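# Fold back the loose flap of an unzipped backpack

## Task

The backpack is unzipped all the way and its flap rests loosely across the opening; turn the flap fully back. At the end the bag's body must lie flat on the table inside the table's edge; it fails if part of the body sticks well beyond the edge, and nothing may fall or be left off the table.

## Robot and tools

Robot: two arms, left_arm and right_arm. left_arm wears a left hand, right_arm a right hand that mirrors it; each hand has five fingers. Calibrated base positions in the scene frame: left_arm (+0.019, +0.240, 0) m, right_arm (-0.036, -0.316, 0) m, both turned barely about z. A camera stand sits behind the arms. Something may occasionally nudge loose objects.

Frame: the scene frame has its origin at table-top height, midway between the nominal bases; +z is up, +x points out over the table, +y points toward left_arm. Image left and right do not match these names. Positions are in metres, orientations as wxyz quaternions.

Hand point: a point fixed to the palm, 0.05 m in front of it and 0.15 m from the wrist flange along the fingers. Its +z runs along straight fingers, +y out of the palm, +x across the palm away from the thumb on the right hand (toward the thumb on the left hand). Straight fingers extend 0.06-0.07 m past the point and sit 0.06 m behind it along -y. A wrist bracket on the little-finger side juts out and can strike things. Arms track commands loosely: resting 1-3 cm (sometimes 5 cm) low or off is normal, not a sign of contact.

execute_actions(actions, cameras): actions is a list of actions; each action is a list of 1 to 15 rows, each row one 1/30 s step; a short action repeats its final row. Every row has 28 numbers in [-1, 1], covering both arms even if one is idle: left dx, dy, dz, rx, ry, rz; left thumb_turn, thumb_bend, index, middle, ring, little, force_limit, speed; then the same 14 for the right arm. dx..rz are offsets, not poses: measured along scene axes from that arm's Hand target as it was when the action began (every row counts from that same start, not the previous row), with 1.0 meaning 0.6 m or 180 degrees; rx, ry, rz form one rotation vector turning about the Hand target position. Sending the same offset again moves further. Six zeros re-request the current Hand target. The controller clips commanded orientation to within 40 degrees of the measured one. Hand numbers are absolute targets: -1 open (straight fingers, thumb beside the palm or unbent), +1 closed (thumb_turn +1 puts the thumb opposite the fingers). force_limit maps -1..+1 to about 0..10 N at the fingertip (0..15 N for the two thumb motors); speed rises linearly from near zero at -1 to full at +0.48 and stays full up to +1. A hand has no 'no change' value: to keep it, resend the last eight numbers executed for it; if none yet, send its hand_measured plus hand_force_limit and hand_speed. cameras: list of names, ["all"], or []; images come by default only with an empty actions list.

move(target, speed, blend, blocking, cameras): target is one 28-number row, or a list of up to 15 rows, in the same layout; every row's offsets count from the Hand targets at the move's start. speed is path top speed in m/s (0.002 to 4.3, default 0.25; rotation up to twice that in rad/s), one value or one per target. blend, in m, rounds corners of a list (0 means stop at each). blocking=false returns after about 0.5 s while motion continues. Paths do not avoid obstacles or the other arm; faster moves hit harder and overshoot more. Route around an arm's own base, not close by it. The result adds a 'move:' line: done, off_target, moving, held or fault, plus limits (paced = pose clipped, held = steps withheld).

wait(seconds 0-10, cameras) lets time pass holding commands. stop(cameras) brakes a running move. zoom_image(camera, region [x0, y0, x1, y1] in pixels, at most 504 by 504) enlarges part of a camera's latest image. show_instructions() shows the reference pages. finished_scene(scene) ends the current scene, given its number; it cannot be undone.

Cameras: cam_high and cam_low (896x504, fixed), cam_left_wrist and cam_right_wrist (672x504, fisheye, on the wrists, possibly lagging during motion).

Results: per arm end_effector_position and end_effector_quat_wxyz, Hand target (the base for the next offsets), joint positions, velocities ('within noise' if still), torques (include the arm's weight; numbers 3 and 4 wrap at ±28 N m), motor temperatures. Per hand, six values in motor order: hand_measured (position on the command scale), hand_stopped_by (moving, target, force, stalled, fault), hand_load_n (positive when pushed open); plus hand_force_limit and hand_speed. Action results also list some intermediate end_effector_position samples.

Gripping: thumb turned in front, the hand holds objects 0.035-0.065 m thick, handles down to about 0.025 m. A motor only starts when its target changes by 0.002 or more; to squeeze harder raise force_limit and send a more-closed target; to release send a more-open one. For gentle grips close at speed -0.94 or below. A lost grip shows as load near 0.

Avoid: dropping or flinging things, letting go of moving parts, fast impacts, hard pushes into the table or fixed items, pressing the two hands together or closing one hand on the other, overloading fingers, and pushing toward unreachable poses (motors heat; a MOTOR HOT line appears at 85 °C and at 100 °C the arm goes limp for 30-60 s). To stop pressing on something, command the target back past the hand point. Keep the backpack on the table and flat.

Each tool is called after ">>>" as name([rows], argument=value, ...), one row to a line, values as JSON.

Reference images:

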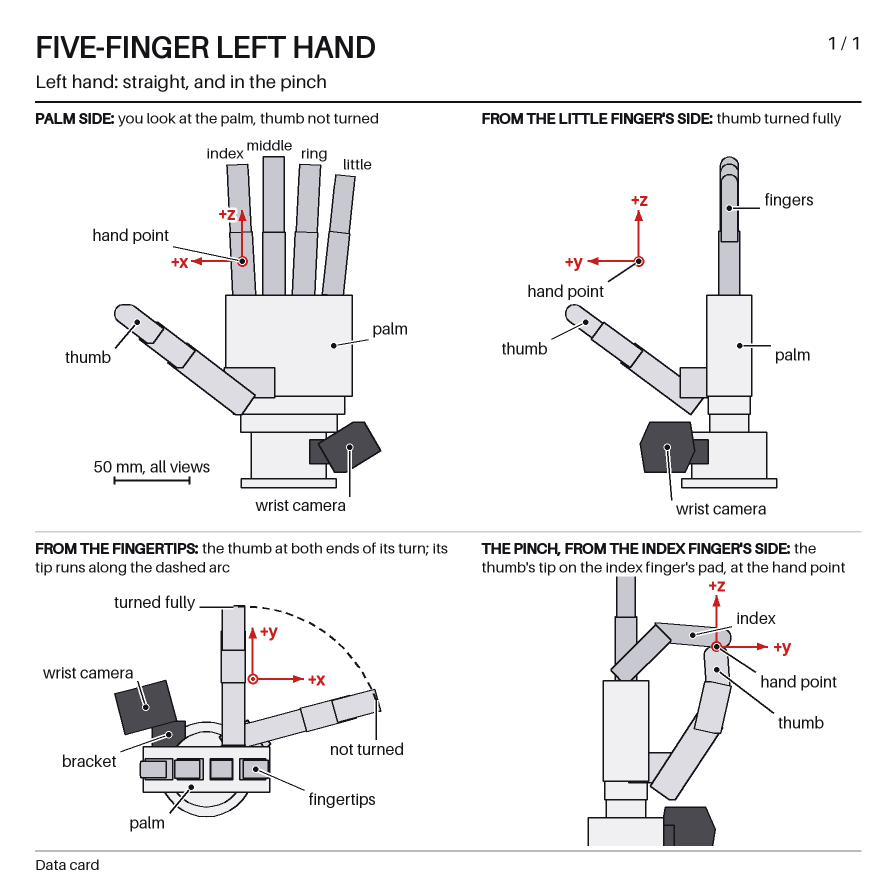

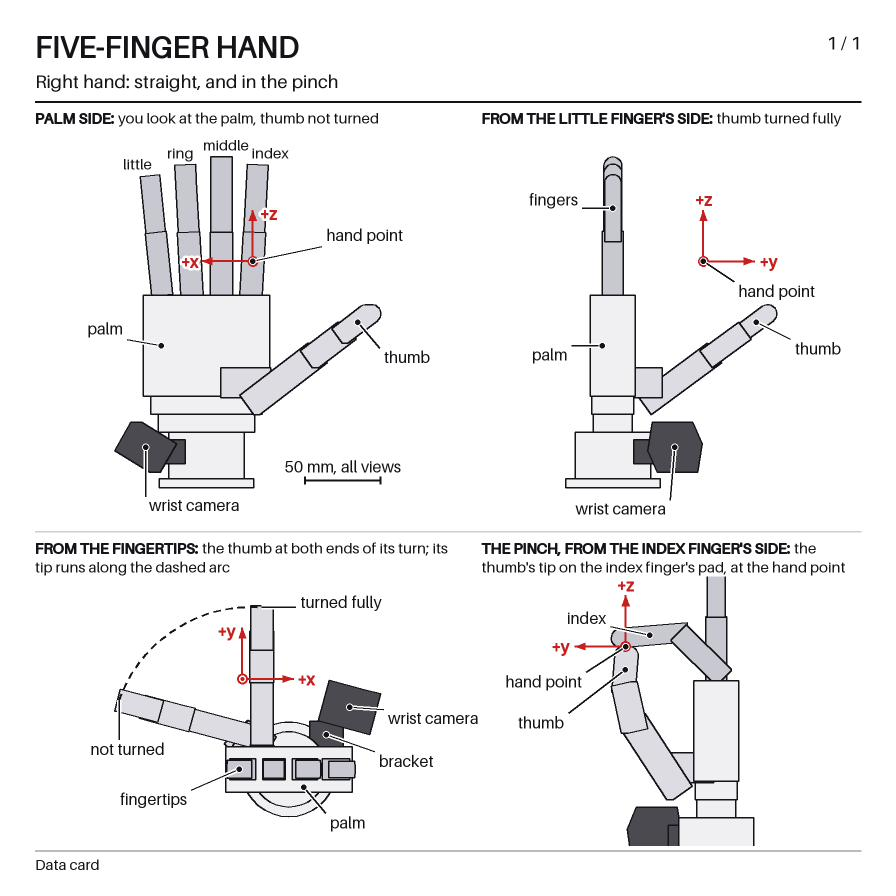

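## Session

>>> execute_actions(actions=[])

Scene clock: 0.00 s.
left_arm: end_effector_position=(+0.0761, +0.5040, +0.1243) hand_measured=(-1.000, -1.000, -1.000, -1.000, -1.000, -1.000) hand_load_n=(+0.0, +0.0, +0.0, +0.0, +0.0, +0.0) hand_stopped_by=(target, target, target, target, target, target) hand_force_limit=0.00 hand_speed=-0.80 end_effector_quat_wxyz=(+0.005, +0.933, +0.222, +0.283) | right_arm: end_effector_position=(+0.5965, -0.7799, +0.3010) hand_measured=(-1.000, -1.000, -1.000, -1.000, -1.000, -1.000) hand_load_n=(+0.0, +0.0, +0.0, +0.0, +0.0, +0.0) hand_stopped_by=(target, target, target, target, target, target) hand_force_limit=0.00 hand_speed=-0.80 end_effector_quat_wxyz=(+0.480, +0.498, +0.675, -0.257)
Joint positions: left_arm=[1.906 1.24 0.768 -1.165 0.57 -0.128] | right_arm=[-0.522 1.756 1.461 -0.191 0.515 1.97]
Joint velocities: within noise
Joint torques (N m): no reading
Motor temperatures (°C): left_arm=[24 24 25 27 24 21] | right_arm=[26 25 22 23 24 22]
Heat: left arm: hottest wrist pitch 27 °C; right arm: hottest waist 26 °C.
Hand target: left_arm +0.0741, +0.5098, +0.1278; -0.001, +0.934, +0.220, +0.282 | right_arm +0.6010, -0.7827, +0.3168; +0.492, +0.498, +0.667, -0.256

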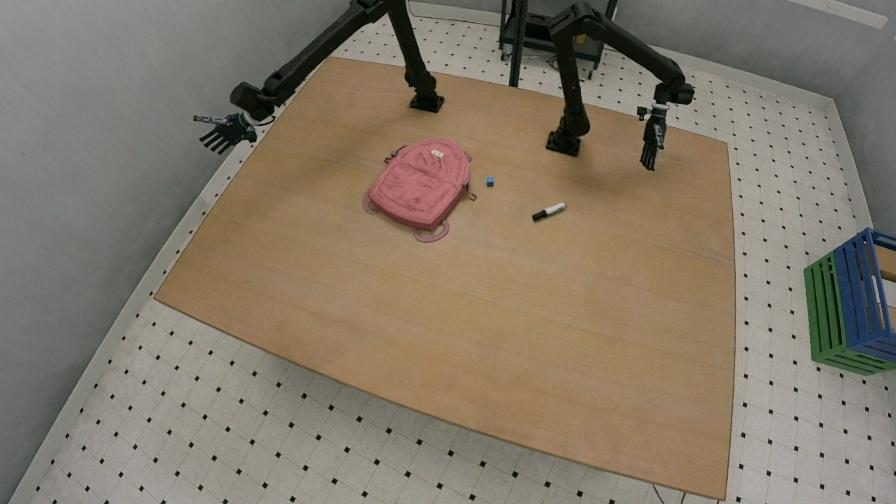

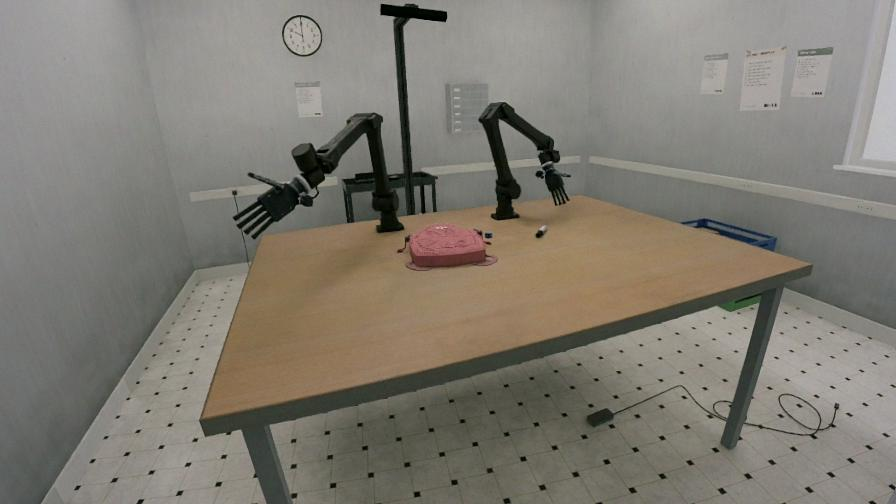

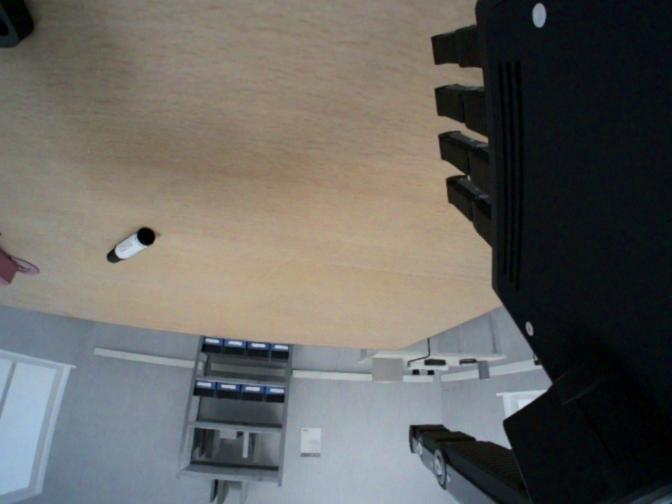

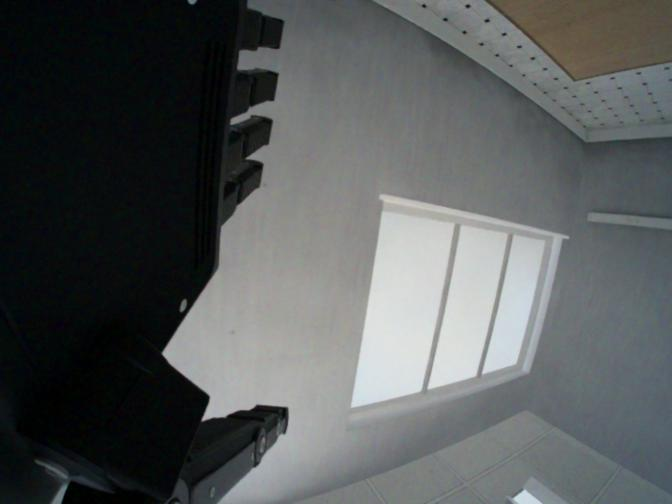

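>>> zoom_image(camera="cam_high", region=[330, 110, 510, 260])

>>> zoom_image(camera="cam_low", region=[380, 200, 520, 290])

Scaled by 2.800 from the camera's 896x504 image, which has a finer 1280x720 frame.

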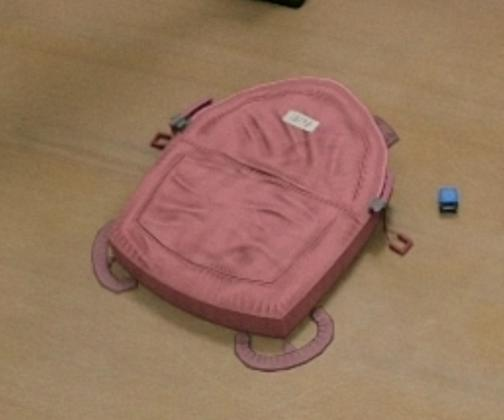

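Scaled by 3.600 from the camera's 896x504 image, which has a finer 1280x720 frame.

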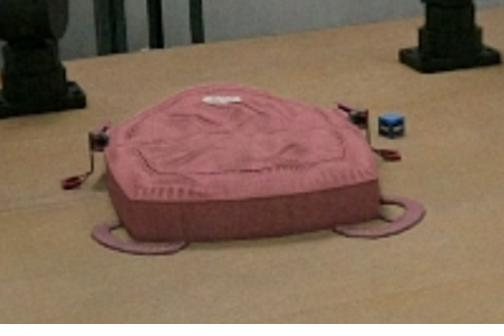

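>>> move(target=[0,0,0,0,0,0,-1,-1,-1,-1,-1,-1,0,-0.8,-0.4,0.6,0.06,0.2,0.025,0.125,-1,-1,-1,-1,-1,-1,0,-0.8], speed=0.3, cameras=["cam_high"])

Scene clock: 42.47 s.
left_arm: end_effector_position=(+0.0761, +0.5040, +0.1243) hand_measured=(-1.000, -1.000, -1.000, -1.000, -1.000, -1.000) hand_load_n=(+0.0, +0.0, +0.0, +0.0, +0.0, +0.0) hand_stopped_by=(target, target, target, target, target, target) hand_force_limit=0.00 hand_speed=-0.80 end_effector_quat_wxyz=(+0.005, +0.933, +0.222, +0.283) | right_arm: end_effector_position=(+0.3624, -0.4249, +0.3552) hand_measured=(-1.000, -1.000, -1.000, -1.000, -1.000, -1.000) hand_load_n=(+0.0, +0.0, +0.0, +0.0, -0.5, +0.0) hand_stopped_by=(target, target, target, target, target, target) hand_force_limit=0.00 hand_speed=-0.80 end_effector_quat_wxyz=(+0.332, +0.398, +0.854, +0.047)
Joint positions: left_arm=[1.906 1.24 0.768 -1.165 0.57 -0.128] | right_arm=[-0.347 0.849 1.024 -1.063 -0.057 2.078]
Joint torques (N m): left_arm=[0.15 -7.47 8.46 -0.34 0.42 -0.06] | right_arm=[1.26 -3.43 9.16 0.88 -0.22 0.17]
Motor temperatures (°C): left_arm=[24 24 26 26 24 21] | right_arm=[26 26 27 23 24 22]
Heat: left arm: hottest elbow 26 °C; right arm: hottest elbow 27 °C.
Hand target: left_arm +0.0741, +0.5098, +0.1278; -0.001, +0.934, +0.220, +0.282 | right_arm +0.3610, -0.4228, +0.3528; +0.329, +0.477, +0.814, +0.041
Off the commanded pose: left_arm 0.007 m, 1 deg | right_arm 0.004 m, 10 deg.
joint sent to its limit (right arm) — joint 6 (wrist roll), upper limit. The joint targets are off in orientation, not in position.
move: off_target (right_arm)
Images, in order (width x height): cam_high 896x504.

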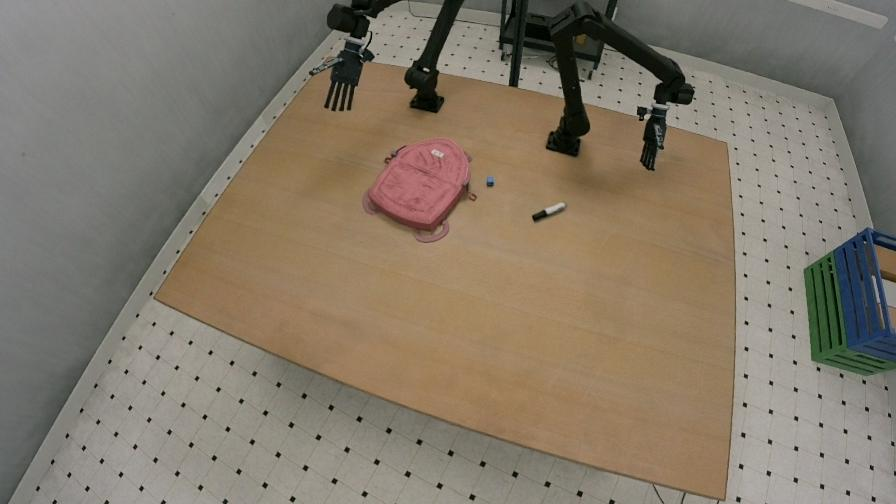

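>>> move(target=[0,0,0,0,0,0,-1,-1,-1,-1,-1,-1,0,-0.8,-0.325,0.288,-0.088,-0.356,0.137,0.733,-1,-1,-1,-1,-1,-1,0,-0.8], speed=0.4, cameras=["all"])

Scene clock: 71.87 s.
left_arm: end_effector_position=(+0.0761, +0.5040, +0.1243) hand_measured=(-1.000, -1.000, -1.000, -1.000, -1.000, -1.000) hand_load_n=(+0.0, +0.0, +0.0, +0.0, +0.0, +0.0) hand_stopped_by=(target, target, target, target, target, target) hand_force_limit=0.00 hand_speed=-0.80 end_effector_quat_wxyz=(+0.005, +0.933, +0.222, +0.283) | right_arm: end_effector_position=(+0.1585, -0.2509, +0.2799) hand_measured=(-1.000, -1.000, -1.000, -1.000, -1.000, -1.000) hand_load_n=(+0.0, +0.0, +0.0, +0.0, +0.0, +0.0) hand_stopped_by=(target, target, target, target, target, target) hand_force_limit=0.00 hand_speed=-0.80 end_effector_quat_wxyz=(-0.108, +0.691, -0.707, +0.109)
Joint positions: left_arm=[1.906 1.24 0.768 -1.165 0.57 -0.128] | right_arm=[0.215 0.796 1.075 -1.546 0.06 0.192]
Joint torques (N m): left_arm=[0.21 -7.47 8.44 -0.34 0.42 -0.06] | right_arm=[1.49 -1.26 12.96 0.28 0.17 -0.14]
Heat: left arm: hottest elbow 27 °C; right arm: hottest elbow 28 °C.
Hand target: left_arm +0.0741, +0.5098, +0.1278; -0.001, +0.934, +0.220, +0.282 | right_arm +0.1660, -0.2499, +0.3000; -0.121, +0.697, -0.696, +0.122
Off the commanded pose: left_arm 0.007 m, 1 deg | right_arm 0.022 m, 3 deg.
move: off_target (right_arm)
camera_calibration:
cam_right_wrist: T_world_to_cam=[[-0.907324, -0.245437, -0.341356, 0.185272], [-0.383556, 0.815731, 0.432977, 0.142447], [0.172186, 0.523779, -0.834271, 0.44661], [0, 0, 0, 1]] pos_world=[0.145838, -0.304651, 0.374161]

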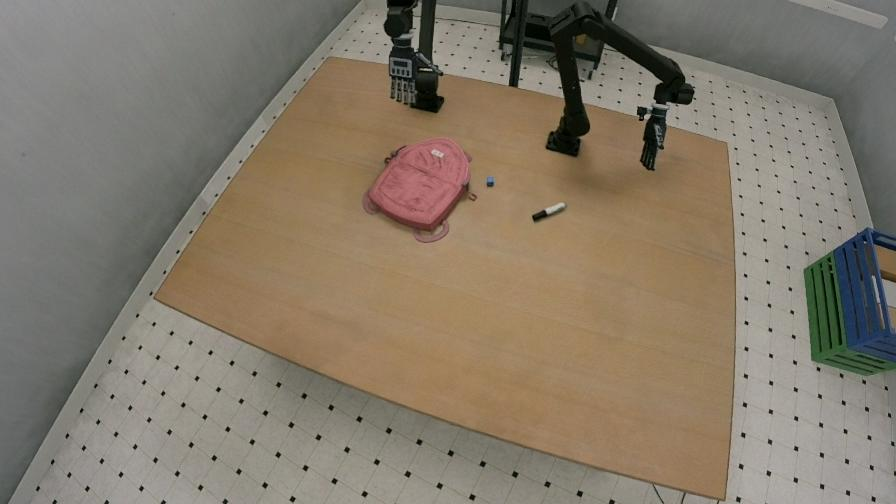

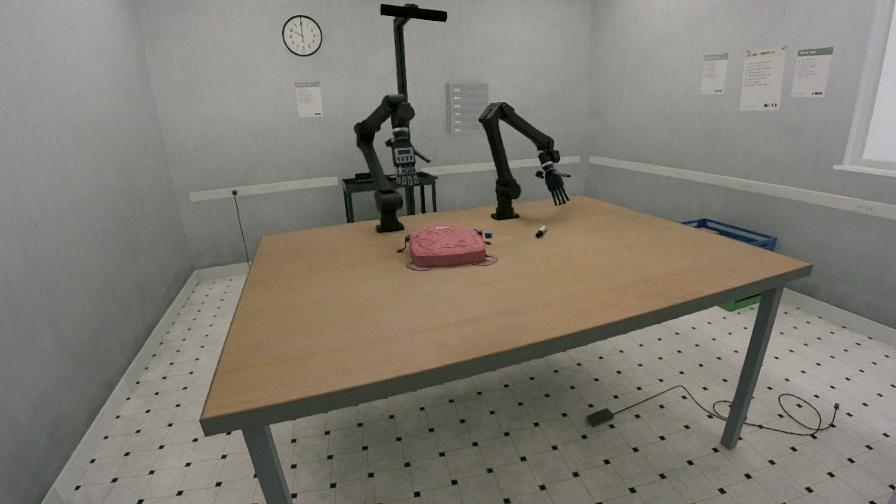

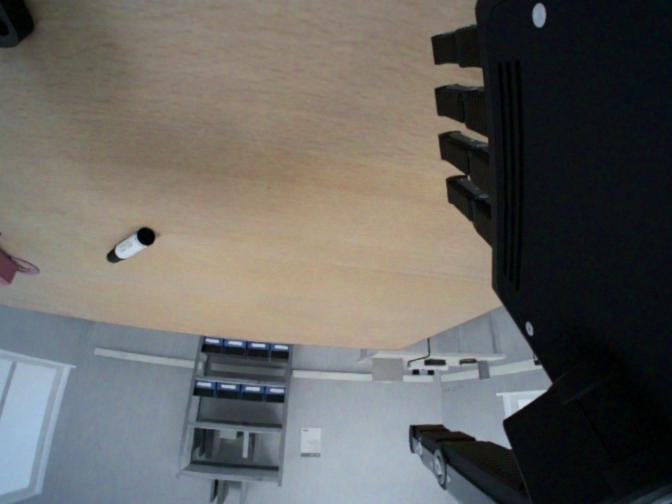

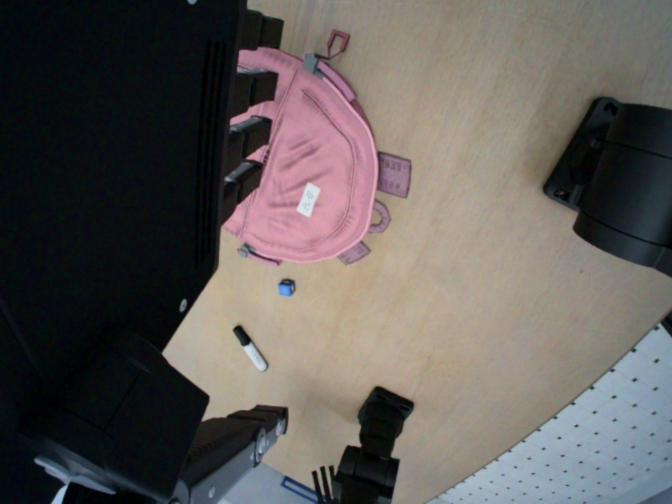

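>>> zoom_image(camera="cam_right_wrist", region=[210, 10, 430, 280])

Scaled by 1.867 from the camera's 672x504 image, which has a finer 960x720 frame.

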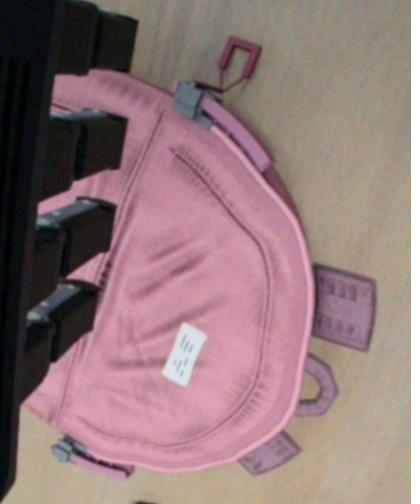

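>>> move(target=[0,0,0,0,0,0,-1,-1,-1,-1,-1,-1,0,-0.8,0.033,0.08,-0.2,0.0445,-0.1636,0.1626,-1,-1,-1,-1,-1,-1,0,-0.8], speed=0.2, cameras=["all"])

>>> zoom_image(camera="cam_right_wrist", region=[150, 0, 550, 400])

Scene clock: 121.53 s.
left_arm: end_effector_position=(+0.0761, +0.5040, +0.1243) hand_measured=(-1.000, -1.000, -1.000, -1.000, -1.000, -1.000) hand_load_n=(+0.0, +0.0, +0.0, +0.0, +0.0, +0.0) hand_stopped_by=(target, target, target, target, target, target) hand_force_limit=0.00 hand_speed=-0.80 end_effector_quat_wxyz=(+0.005, +0.933, +0.222, +0.283) | right_arm: end_effector_position=(+0.1838, -0.2003, +0.1797) hand_measured=(-1.000, -1.000, -1.000, -1.000, -1.000, -1.000) hand_load_n=(+0.0, +0.0, +0.0, +0.0, +0.0, +0.0) hand_stopped_by=(target, target, target, target, target, target) hand_force_limit=0.00 hand_speed=-0.80 end_effector_quat_wxyz=(-0.362, +0.785, -0.462, +0.202)
Joint positions: left_arm=[1.906 1.24 0.768 -1.165 0.57 -0.128] | right_arm=[0.271 0.461 0.572 -0.851 -0.222 -0.175]
Joint torques (N m): left_arm=[0.21 -7.41 8.44 -0.34 0.42 -0.06] | right_arm=[0.5 -0.56 9.06 2.15 -0.27 -0.15]
Motor temperatures (°C): left_arm=[24 24 28 26 23 21] | right_arm=[25 25 32 23 24 22]
Heat: left arm: hottest elbow 28 °C; right arm: hottest elbow 32 °C.
Hand target: left_arm +0.0741, +0.5098, +0.1278; -0.001, +0.934, +0.220, +0.282 | right_arm +0.1858, -0.2019, +0.1800; -0.366, +0.785, -0.453, +0.211
Off the commanded pose: left_arm 0.007 m, 1 deg | right_arm 0.003 m, 2 deg.
move: done
camera_calibration:
cam_right_wrist: T_world_to_cam=[[-0.392449, -0.513069, -0.763377, 0.113989], [-0.890311, 0.420289, 0.175227, 0.214402], [0.230935, 0.74841, -0.621733, 0.32821], [0, 0, 0, 1]] pos_world=[0.159824, -0.277262, 0.253506]

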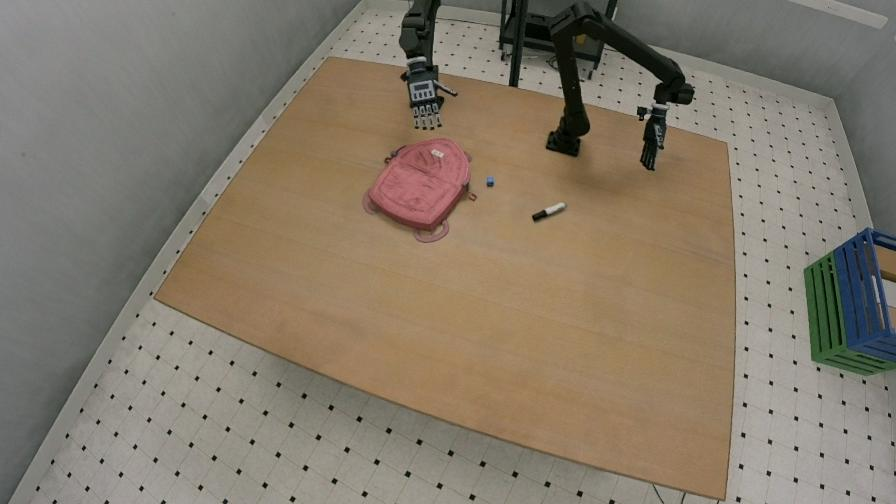

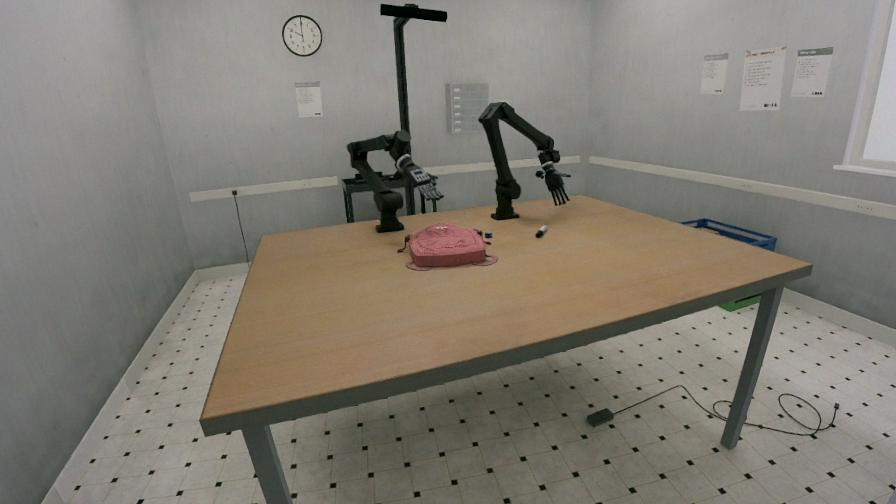

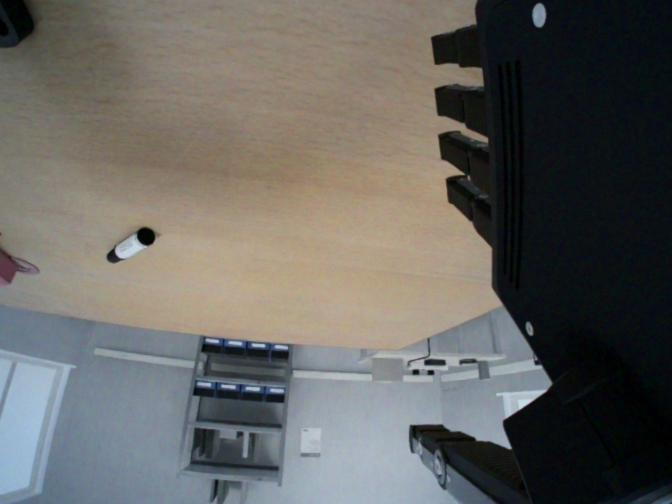

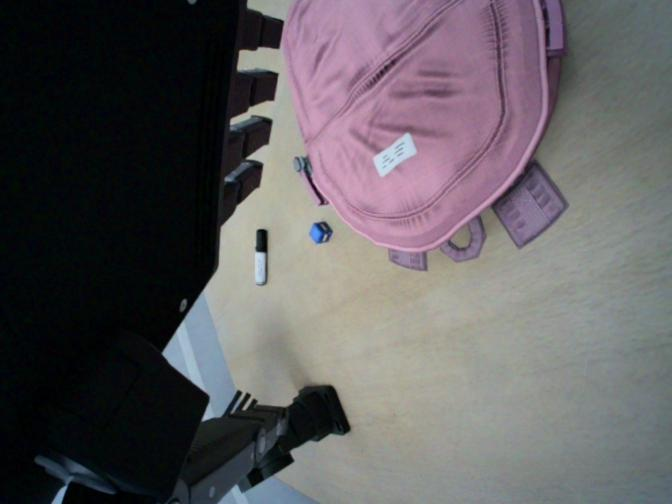

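Scaled by 1.260 from the camera's 672x504 image, which has a finer 960x720 frame.

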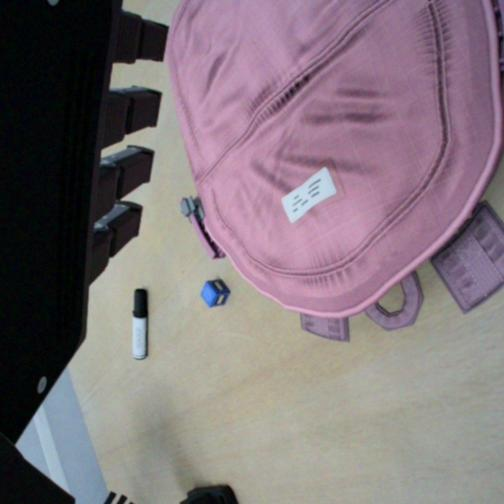

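>>> move([
  [0.543,-0.1,0.287,0.16,-0.05,-0.158,-1,-1,-1,-1,-1,-1,0,-0.8,0.007,-0.33,-0.033,0.0537,-0.0642,0.1101,-1,-1,-1,-1,-1,-1,0,-0.8],
  [0.577,-0.683,0.287,0.4794,-0.1489,-0.4734,-1,-1,-1,-1,-1,-1,0,-0.8,0.007,-0.33,-0.033,0.0537,-0.0642,0.1101,-1,-1,-1,-1,-1,-1,0,-0.8],
], speed=0.4, blend=[0.05,0], cameras=["all"])

Scene clock: 187.90 s.
left_arm: end_effector_position=(+0.4162, +0.1067, +0.2930) hand_measured=(-1.000, -1.000, -1.000, -1.000, -1.000, -1.000) hand_load_n=(+0.0, +0.0, +0.0, +0.0, -0.5, +0.0) hand_stopped_by=(target, target, target, target, target, target) hand_force_limit=0.00 hand_speed=-0.80 end_effector_quat_wxyz=(+0.355, -0.529, +0.633, -0.439) | right_arm: end_effector_position=(+0.1814, -0.3853, +0.1507) hand_measured=(-1.000, -1.000, -1.000, -1.000, -1.000, -1.000) hand_load_n=(+0.0, +0.0, +0.0, -0.5, +0.0, +0.0) hand_stopped_by=(target, target, target, target, target, target) hand_force_limit=0.00 hand_speed=-0.80 end_effector_quat_wxyz=(-0.505, +0.790, -0.303, +0.169)
Joint positions: left_arm=[-0.262 0.798 0.789 -0.363 -0.077 -0.046] | right_arm=[-0.911 1.175 0.762 -1.647 -1.059 -2.076]
Joint torques (N m): left_arm=[-0.91 -3.78 10.66 2.59 -0.14 0.1] | right_arm=[0.44 -3.6 10.65 -1.22 -0.72 -0.13]
Heat: left arm: hottest elbow 28 °C; right arm: hottest elbow 33 °C.
Hand target: left_arm +0.4204, +0.1002, +0.3000; +0.361, -0.516, +0.636, -0.446 | right_arm +0.1899, -0.3999, +0.1603; -0.505, +0.792, -0.289, +0.184
Off the commanded pose: left_arm 0.011 m, 2 deg | right_arm 0.020 m, 2 deg.
joint sent to its limit (right arm) — joint 6 (wrist roll), lower limit. The joint targets still meet the commanded pose.
move: off_target (left_arm, right_arm)
camera_calibration:
cam_left_wrist: T_world_to_cam=[[0.339606, -0.305345, 0.889625, -0.364995], [-0.676355, -0.736556, 0.0053849, 0.362099], [0.653615, -0.603531, -0.45666, 0.0373419], [0, 0, 0, 1]] pos_world=[0.344455, 0.177794, 0.339812]
cam_right_wrist: T_world_to_cam=[[-0.0653854, -0.431122, -0.899921, -0.0111225], [-0.996412, 0.0767775, 0.0356146, 0.203046], [0.0537394, 0.899021, -0.434595, 0.511188], [0, 0, 0, 1]] pos_world=[0.17412, -0.479953, 0.204919]

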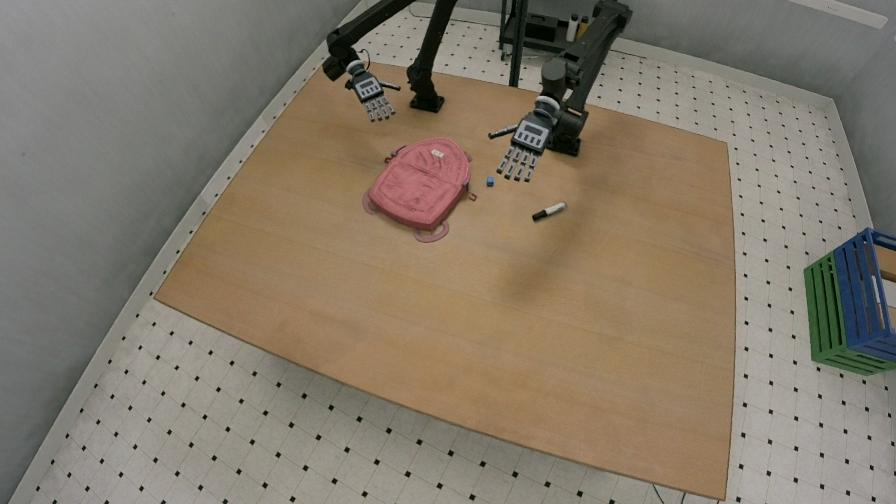

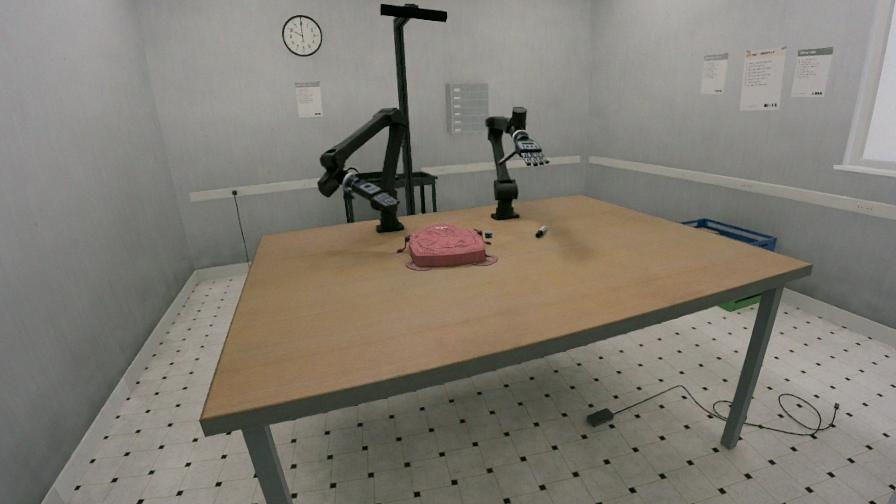

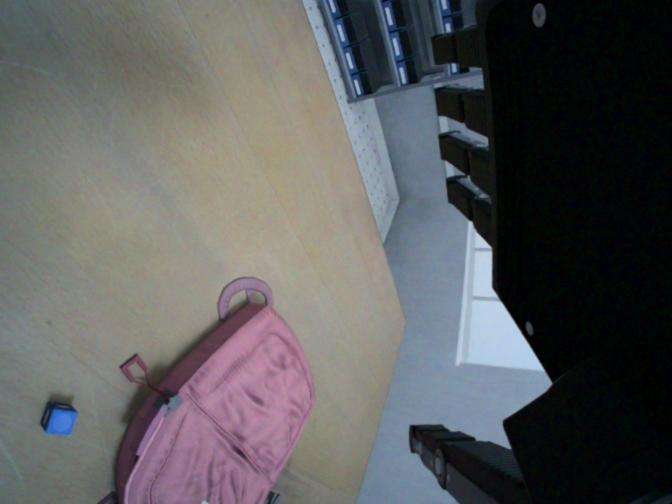

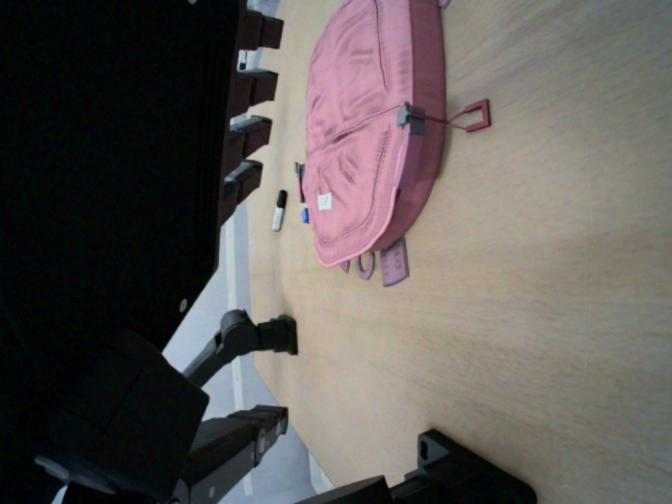

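>>> zoom_image(camera="cam_right_wrist", region=[290, 60, 500, 300])

>>> zoom_image(camera="cam_left_wrist", region=[80, 260, 340, 504])

Scaled by 2.100 from the camera's 672x504 image, which has a finer 960x720 frame.

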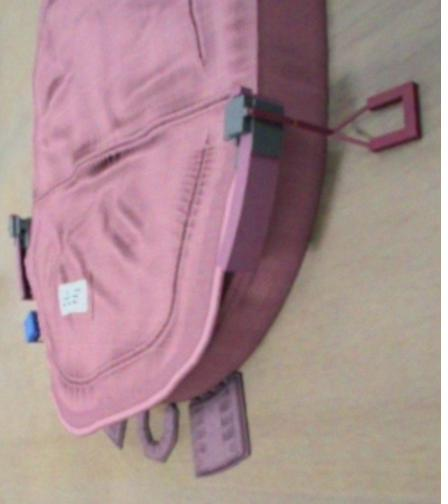

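Scaled by 1.938 from the camera's 672x504 image, which has a finer 960x720 frame.

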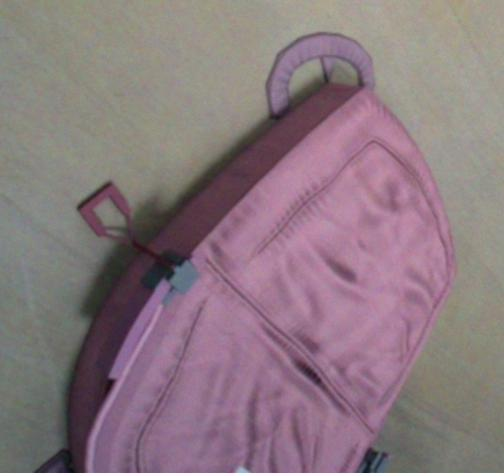

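>>> zoom_image(camera="cam_right_wrist", region=[300, 180, 420, 300])

>>> zoom_image(camera="cam_low", region=[400, 215, 500, 275])

Scaled by 4.200 from the camera's 672x504 image, which has a finer 960x720 frame.

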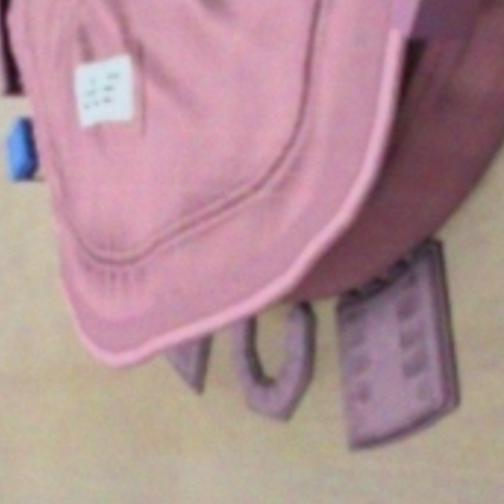

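Scaled by 5.040 from the camera's 896x504 image, which has a finer 1280x720 frame.

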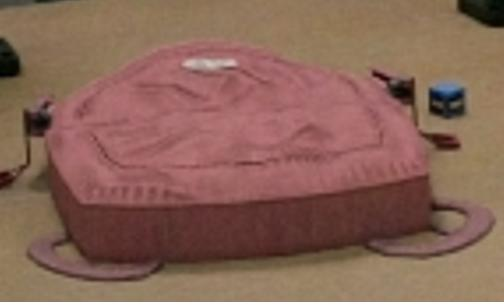

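>>> move([
  [-0.45,-0.383,-0.117,0,0,0,1,-0.6,-1,-1,-1,-1,0,0,0,0,0,0,0,0,-1,-1,-1,-1,-1,-1,0,-0.8],
  [-0.467,-0.392,-0.283,0,0,0,1,-0.6,-1,-1,-1,-1,0,0,0,0,0,0,0,0,-1,-1,-1,-1,-1,-1,0,-0.8],
], speed=0.2, cameras=["all"])

>>> zoom_image(camera="cam_right_wrist", region=[240, 100, 460, 320])

>>> zoom_image(camera="cam_left_wrist", region=[100, 100, 500, 500])

Scene clock: 232.93 s.
left_arm: end_effector_position=(+0.1450, -0.1347, +0.1386) hand_measured=(+1.000, -0.600, -1.000, -1.000, -1.000, -1.000) hand_load_n=(+0.0, +0.0, +0.0, +0.0, +0.0, +0.0) hand_stopped_by=(target, target, target, target, target, target) hand_force_limit=0.00 hand_speed=0.00 end_effector_quat_wxyz=(+0.362, -0.520, +0.633, -0.444) | right_arm: end_effector_position=(+0.1814, -0.3853, +0.1507) hand_measured=(-1.000, -1.000, -1.000, -1.000, -1.000, -1.000) hand_load_n=(+0.0, +0.0, +0.0, +0.0, +0.0, -0.5) hand_stopped_by=(target, target, target, target, target, target) hand_force_limit=0.00 hand_speed=-0.80 end_effector_quat_wxyz=(-0.505, +0.790, -0.303, +0.169)
Joint positions: left_arm=[-1.638 1.21 0.729 -0.781 -1.203 -1.246] | right_arm=[-0.911 1.175 0.762 -1.647 -1.059 -2.076]
Joint torques (N m): left_arm=[-0.79 -6.83 6.54 0.94 -0.82 -0.13] | right_arm=[0.44 -3.66 10.65 -1.21 -0.72 -0.13]
Heat: left arm: hottest elbow 29 °C; right arm: hottest elbow 34 °C.
Hand target: left_arm +0.1401, -0.1350, +0.1301; +0.361, -0.516, +0.636, -0.446 | right_arm +0.1899, -0.3999, +0.1603; -0.505, +0.792, -0.289, +0.184
Off the commanded pose: left_arm 0.010 m, 1 deg | right_arm 0.020 m, 2 deg.
joint sent to its limit (right arm) — joint 6 (wrist roll), lower limit. The joint targets still meet the commanded pose.
move: off_target (right_arm)
camera_calibration:
cam_left_wrist: T_world_to_cam=[[0.317461, -0.314392, 0.894638, -0.207873], [-0.682595, -0.730652, -0.0145461, 0.00615224], [0.658242, -0.606058, -0.446556, -0.0040584], [0, 0, 0, 1]] pos_world=[0.0728625, -0.0633181, 0.184248]
cam_right_wrist: T_world_to_cam=[[-0.0653854, -0.431122, -0.899921, -0.0111225], [-0.996412, 0.0767775, 0.0356146, 0.203046], [0.0537394, 0.899021, -0.434595, 0.511188], [0, 0, 0, 1]] pos_world=[0.17412, -0.479953, 0.204919]

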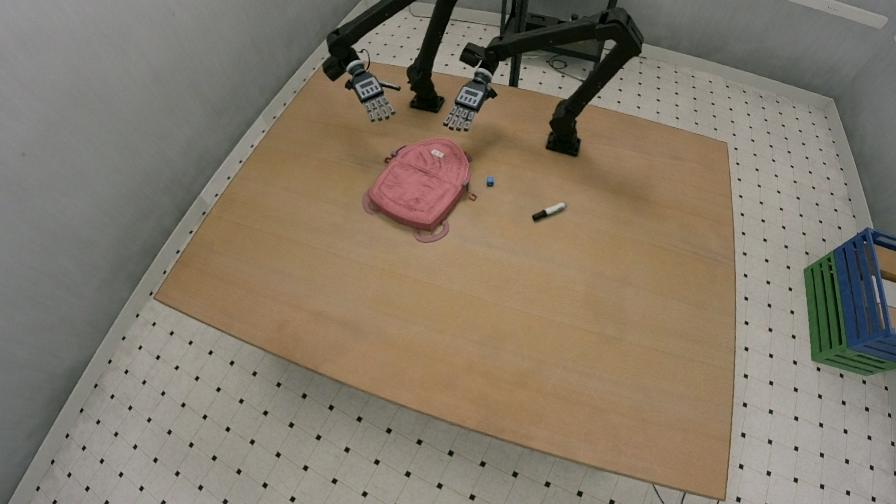

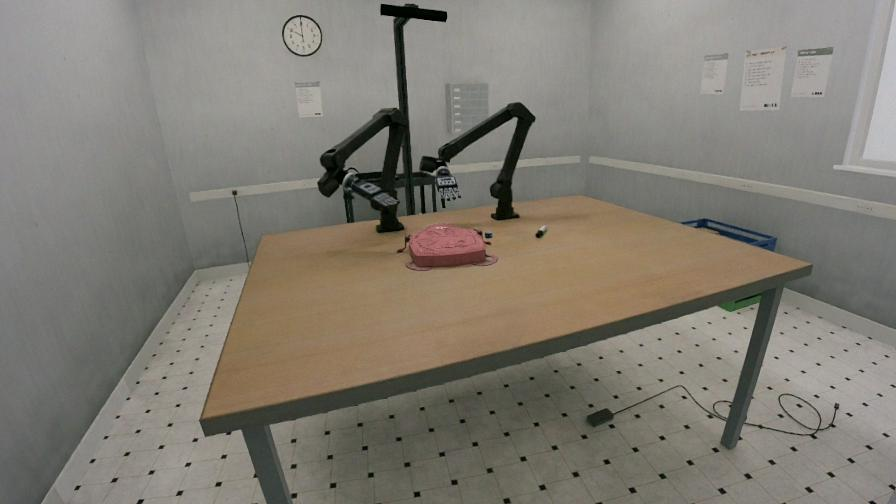

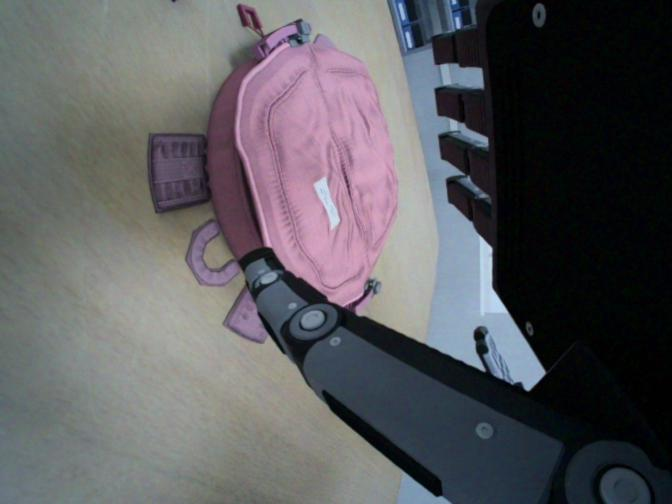

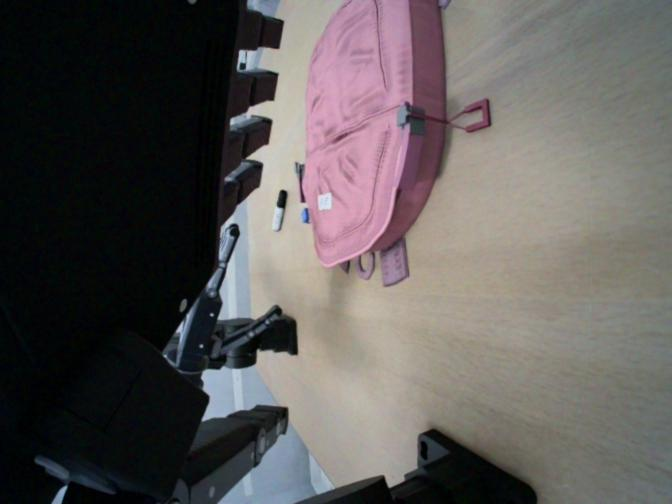

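Scaled by 2.291 from the camera's 672x504 image, which has a finer 960x720 frame.

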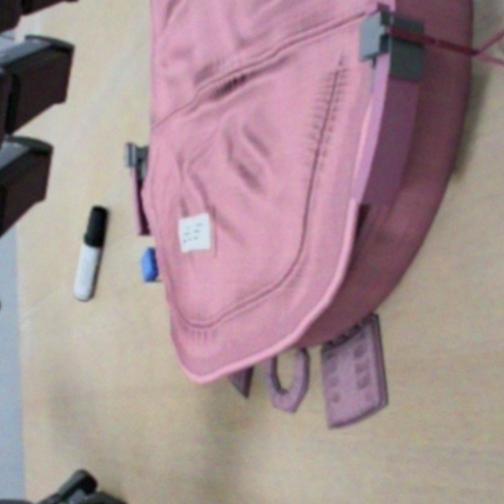

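Scaled by 1.260 from the camera's 672x504 image, which has a finer 960x720 frame.

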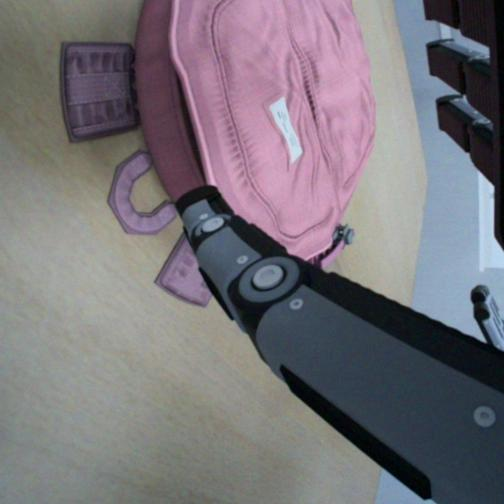

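>>> zoom_image(camera="cam_left_wrist", region=[190, 30, 400, 290])

Scaled by 1.938 from the camera's 672x504 image, which has a finer 960x720 frame.

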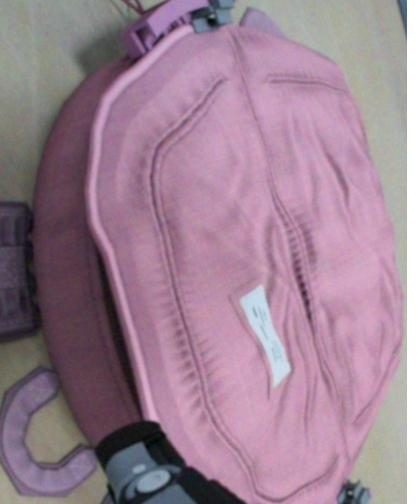

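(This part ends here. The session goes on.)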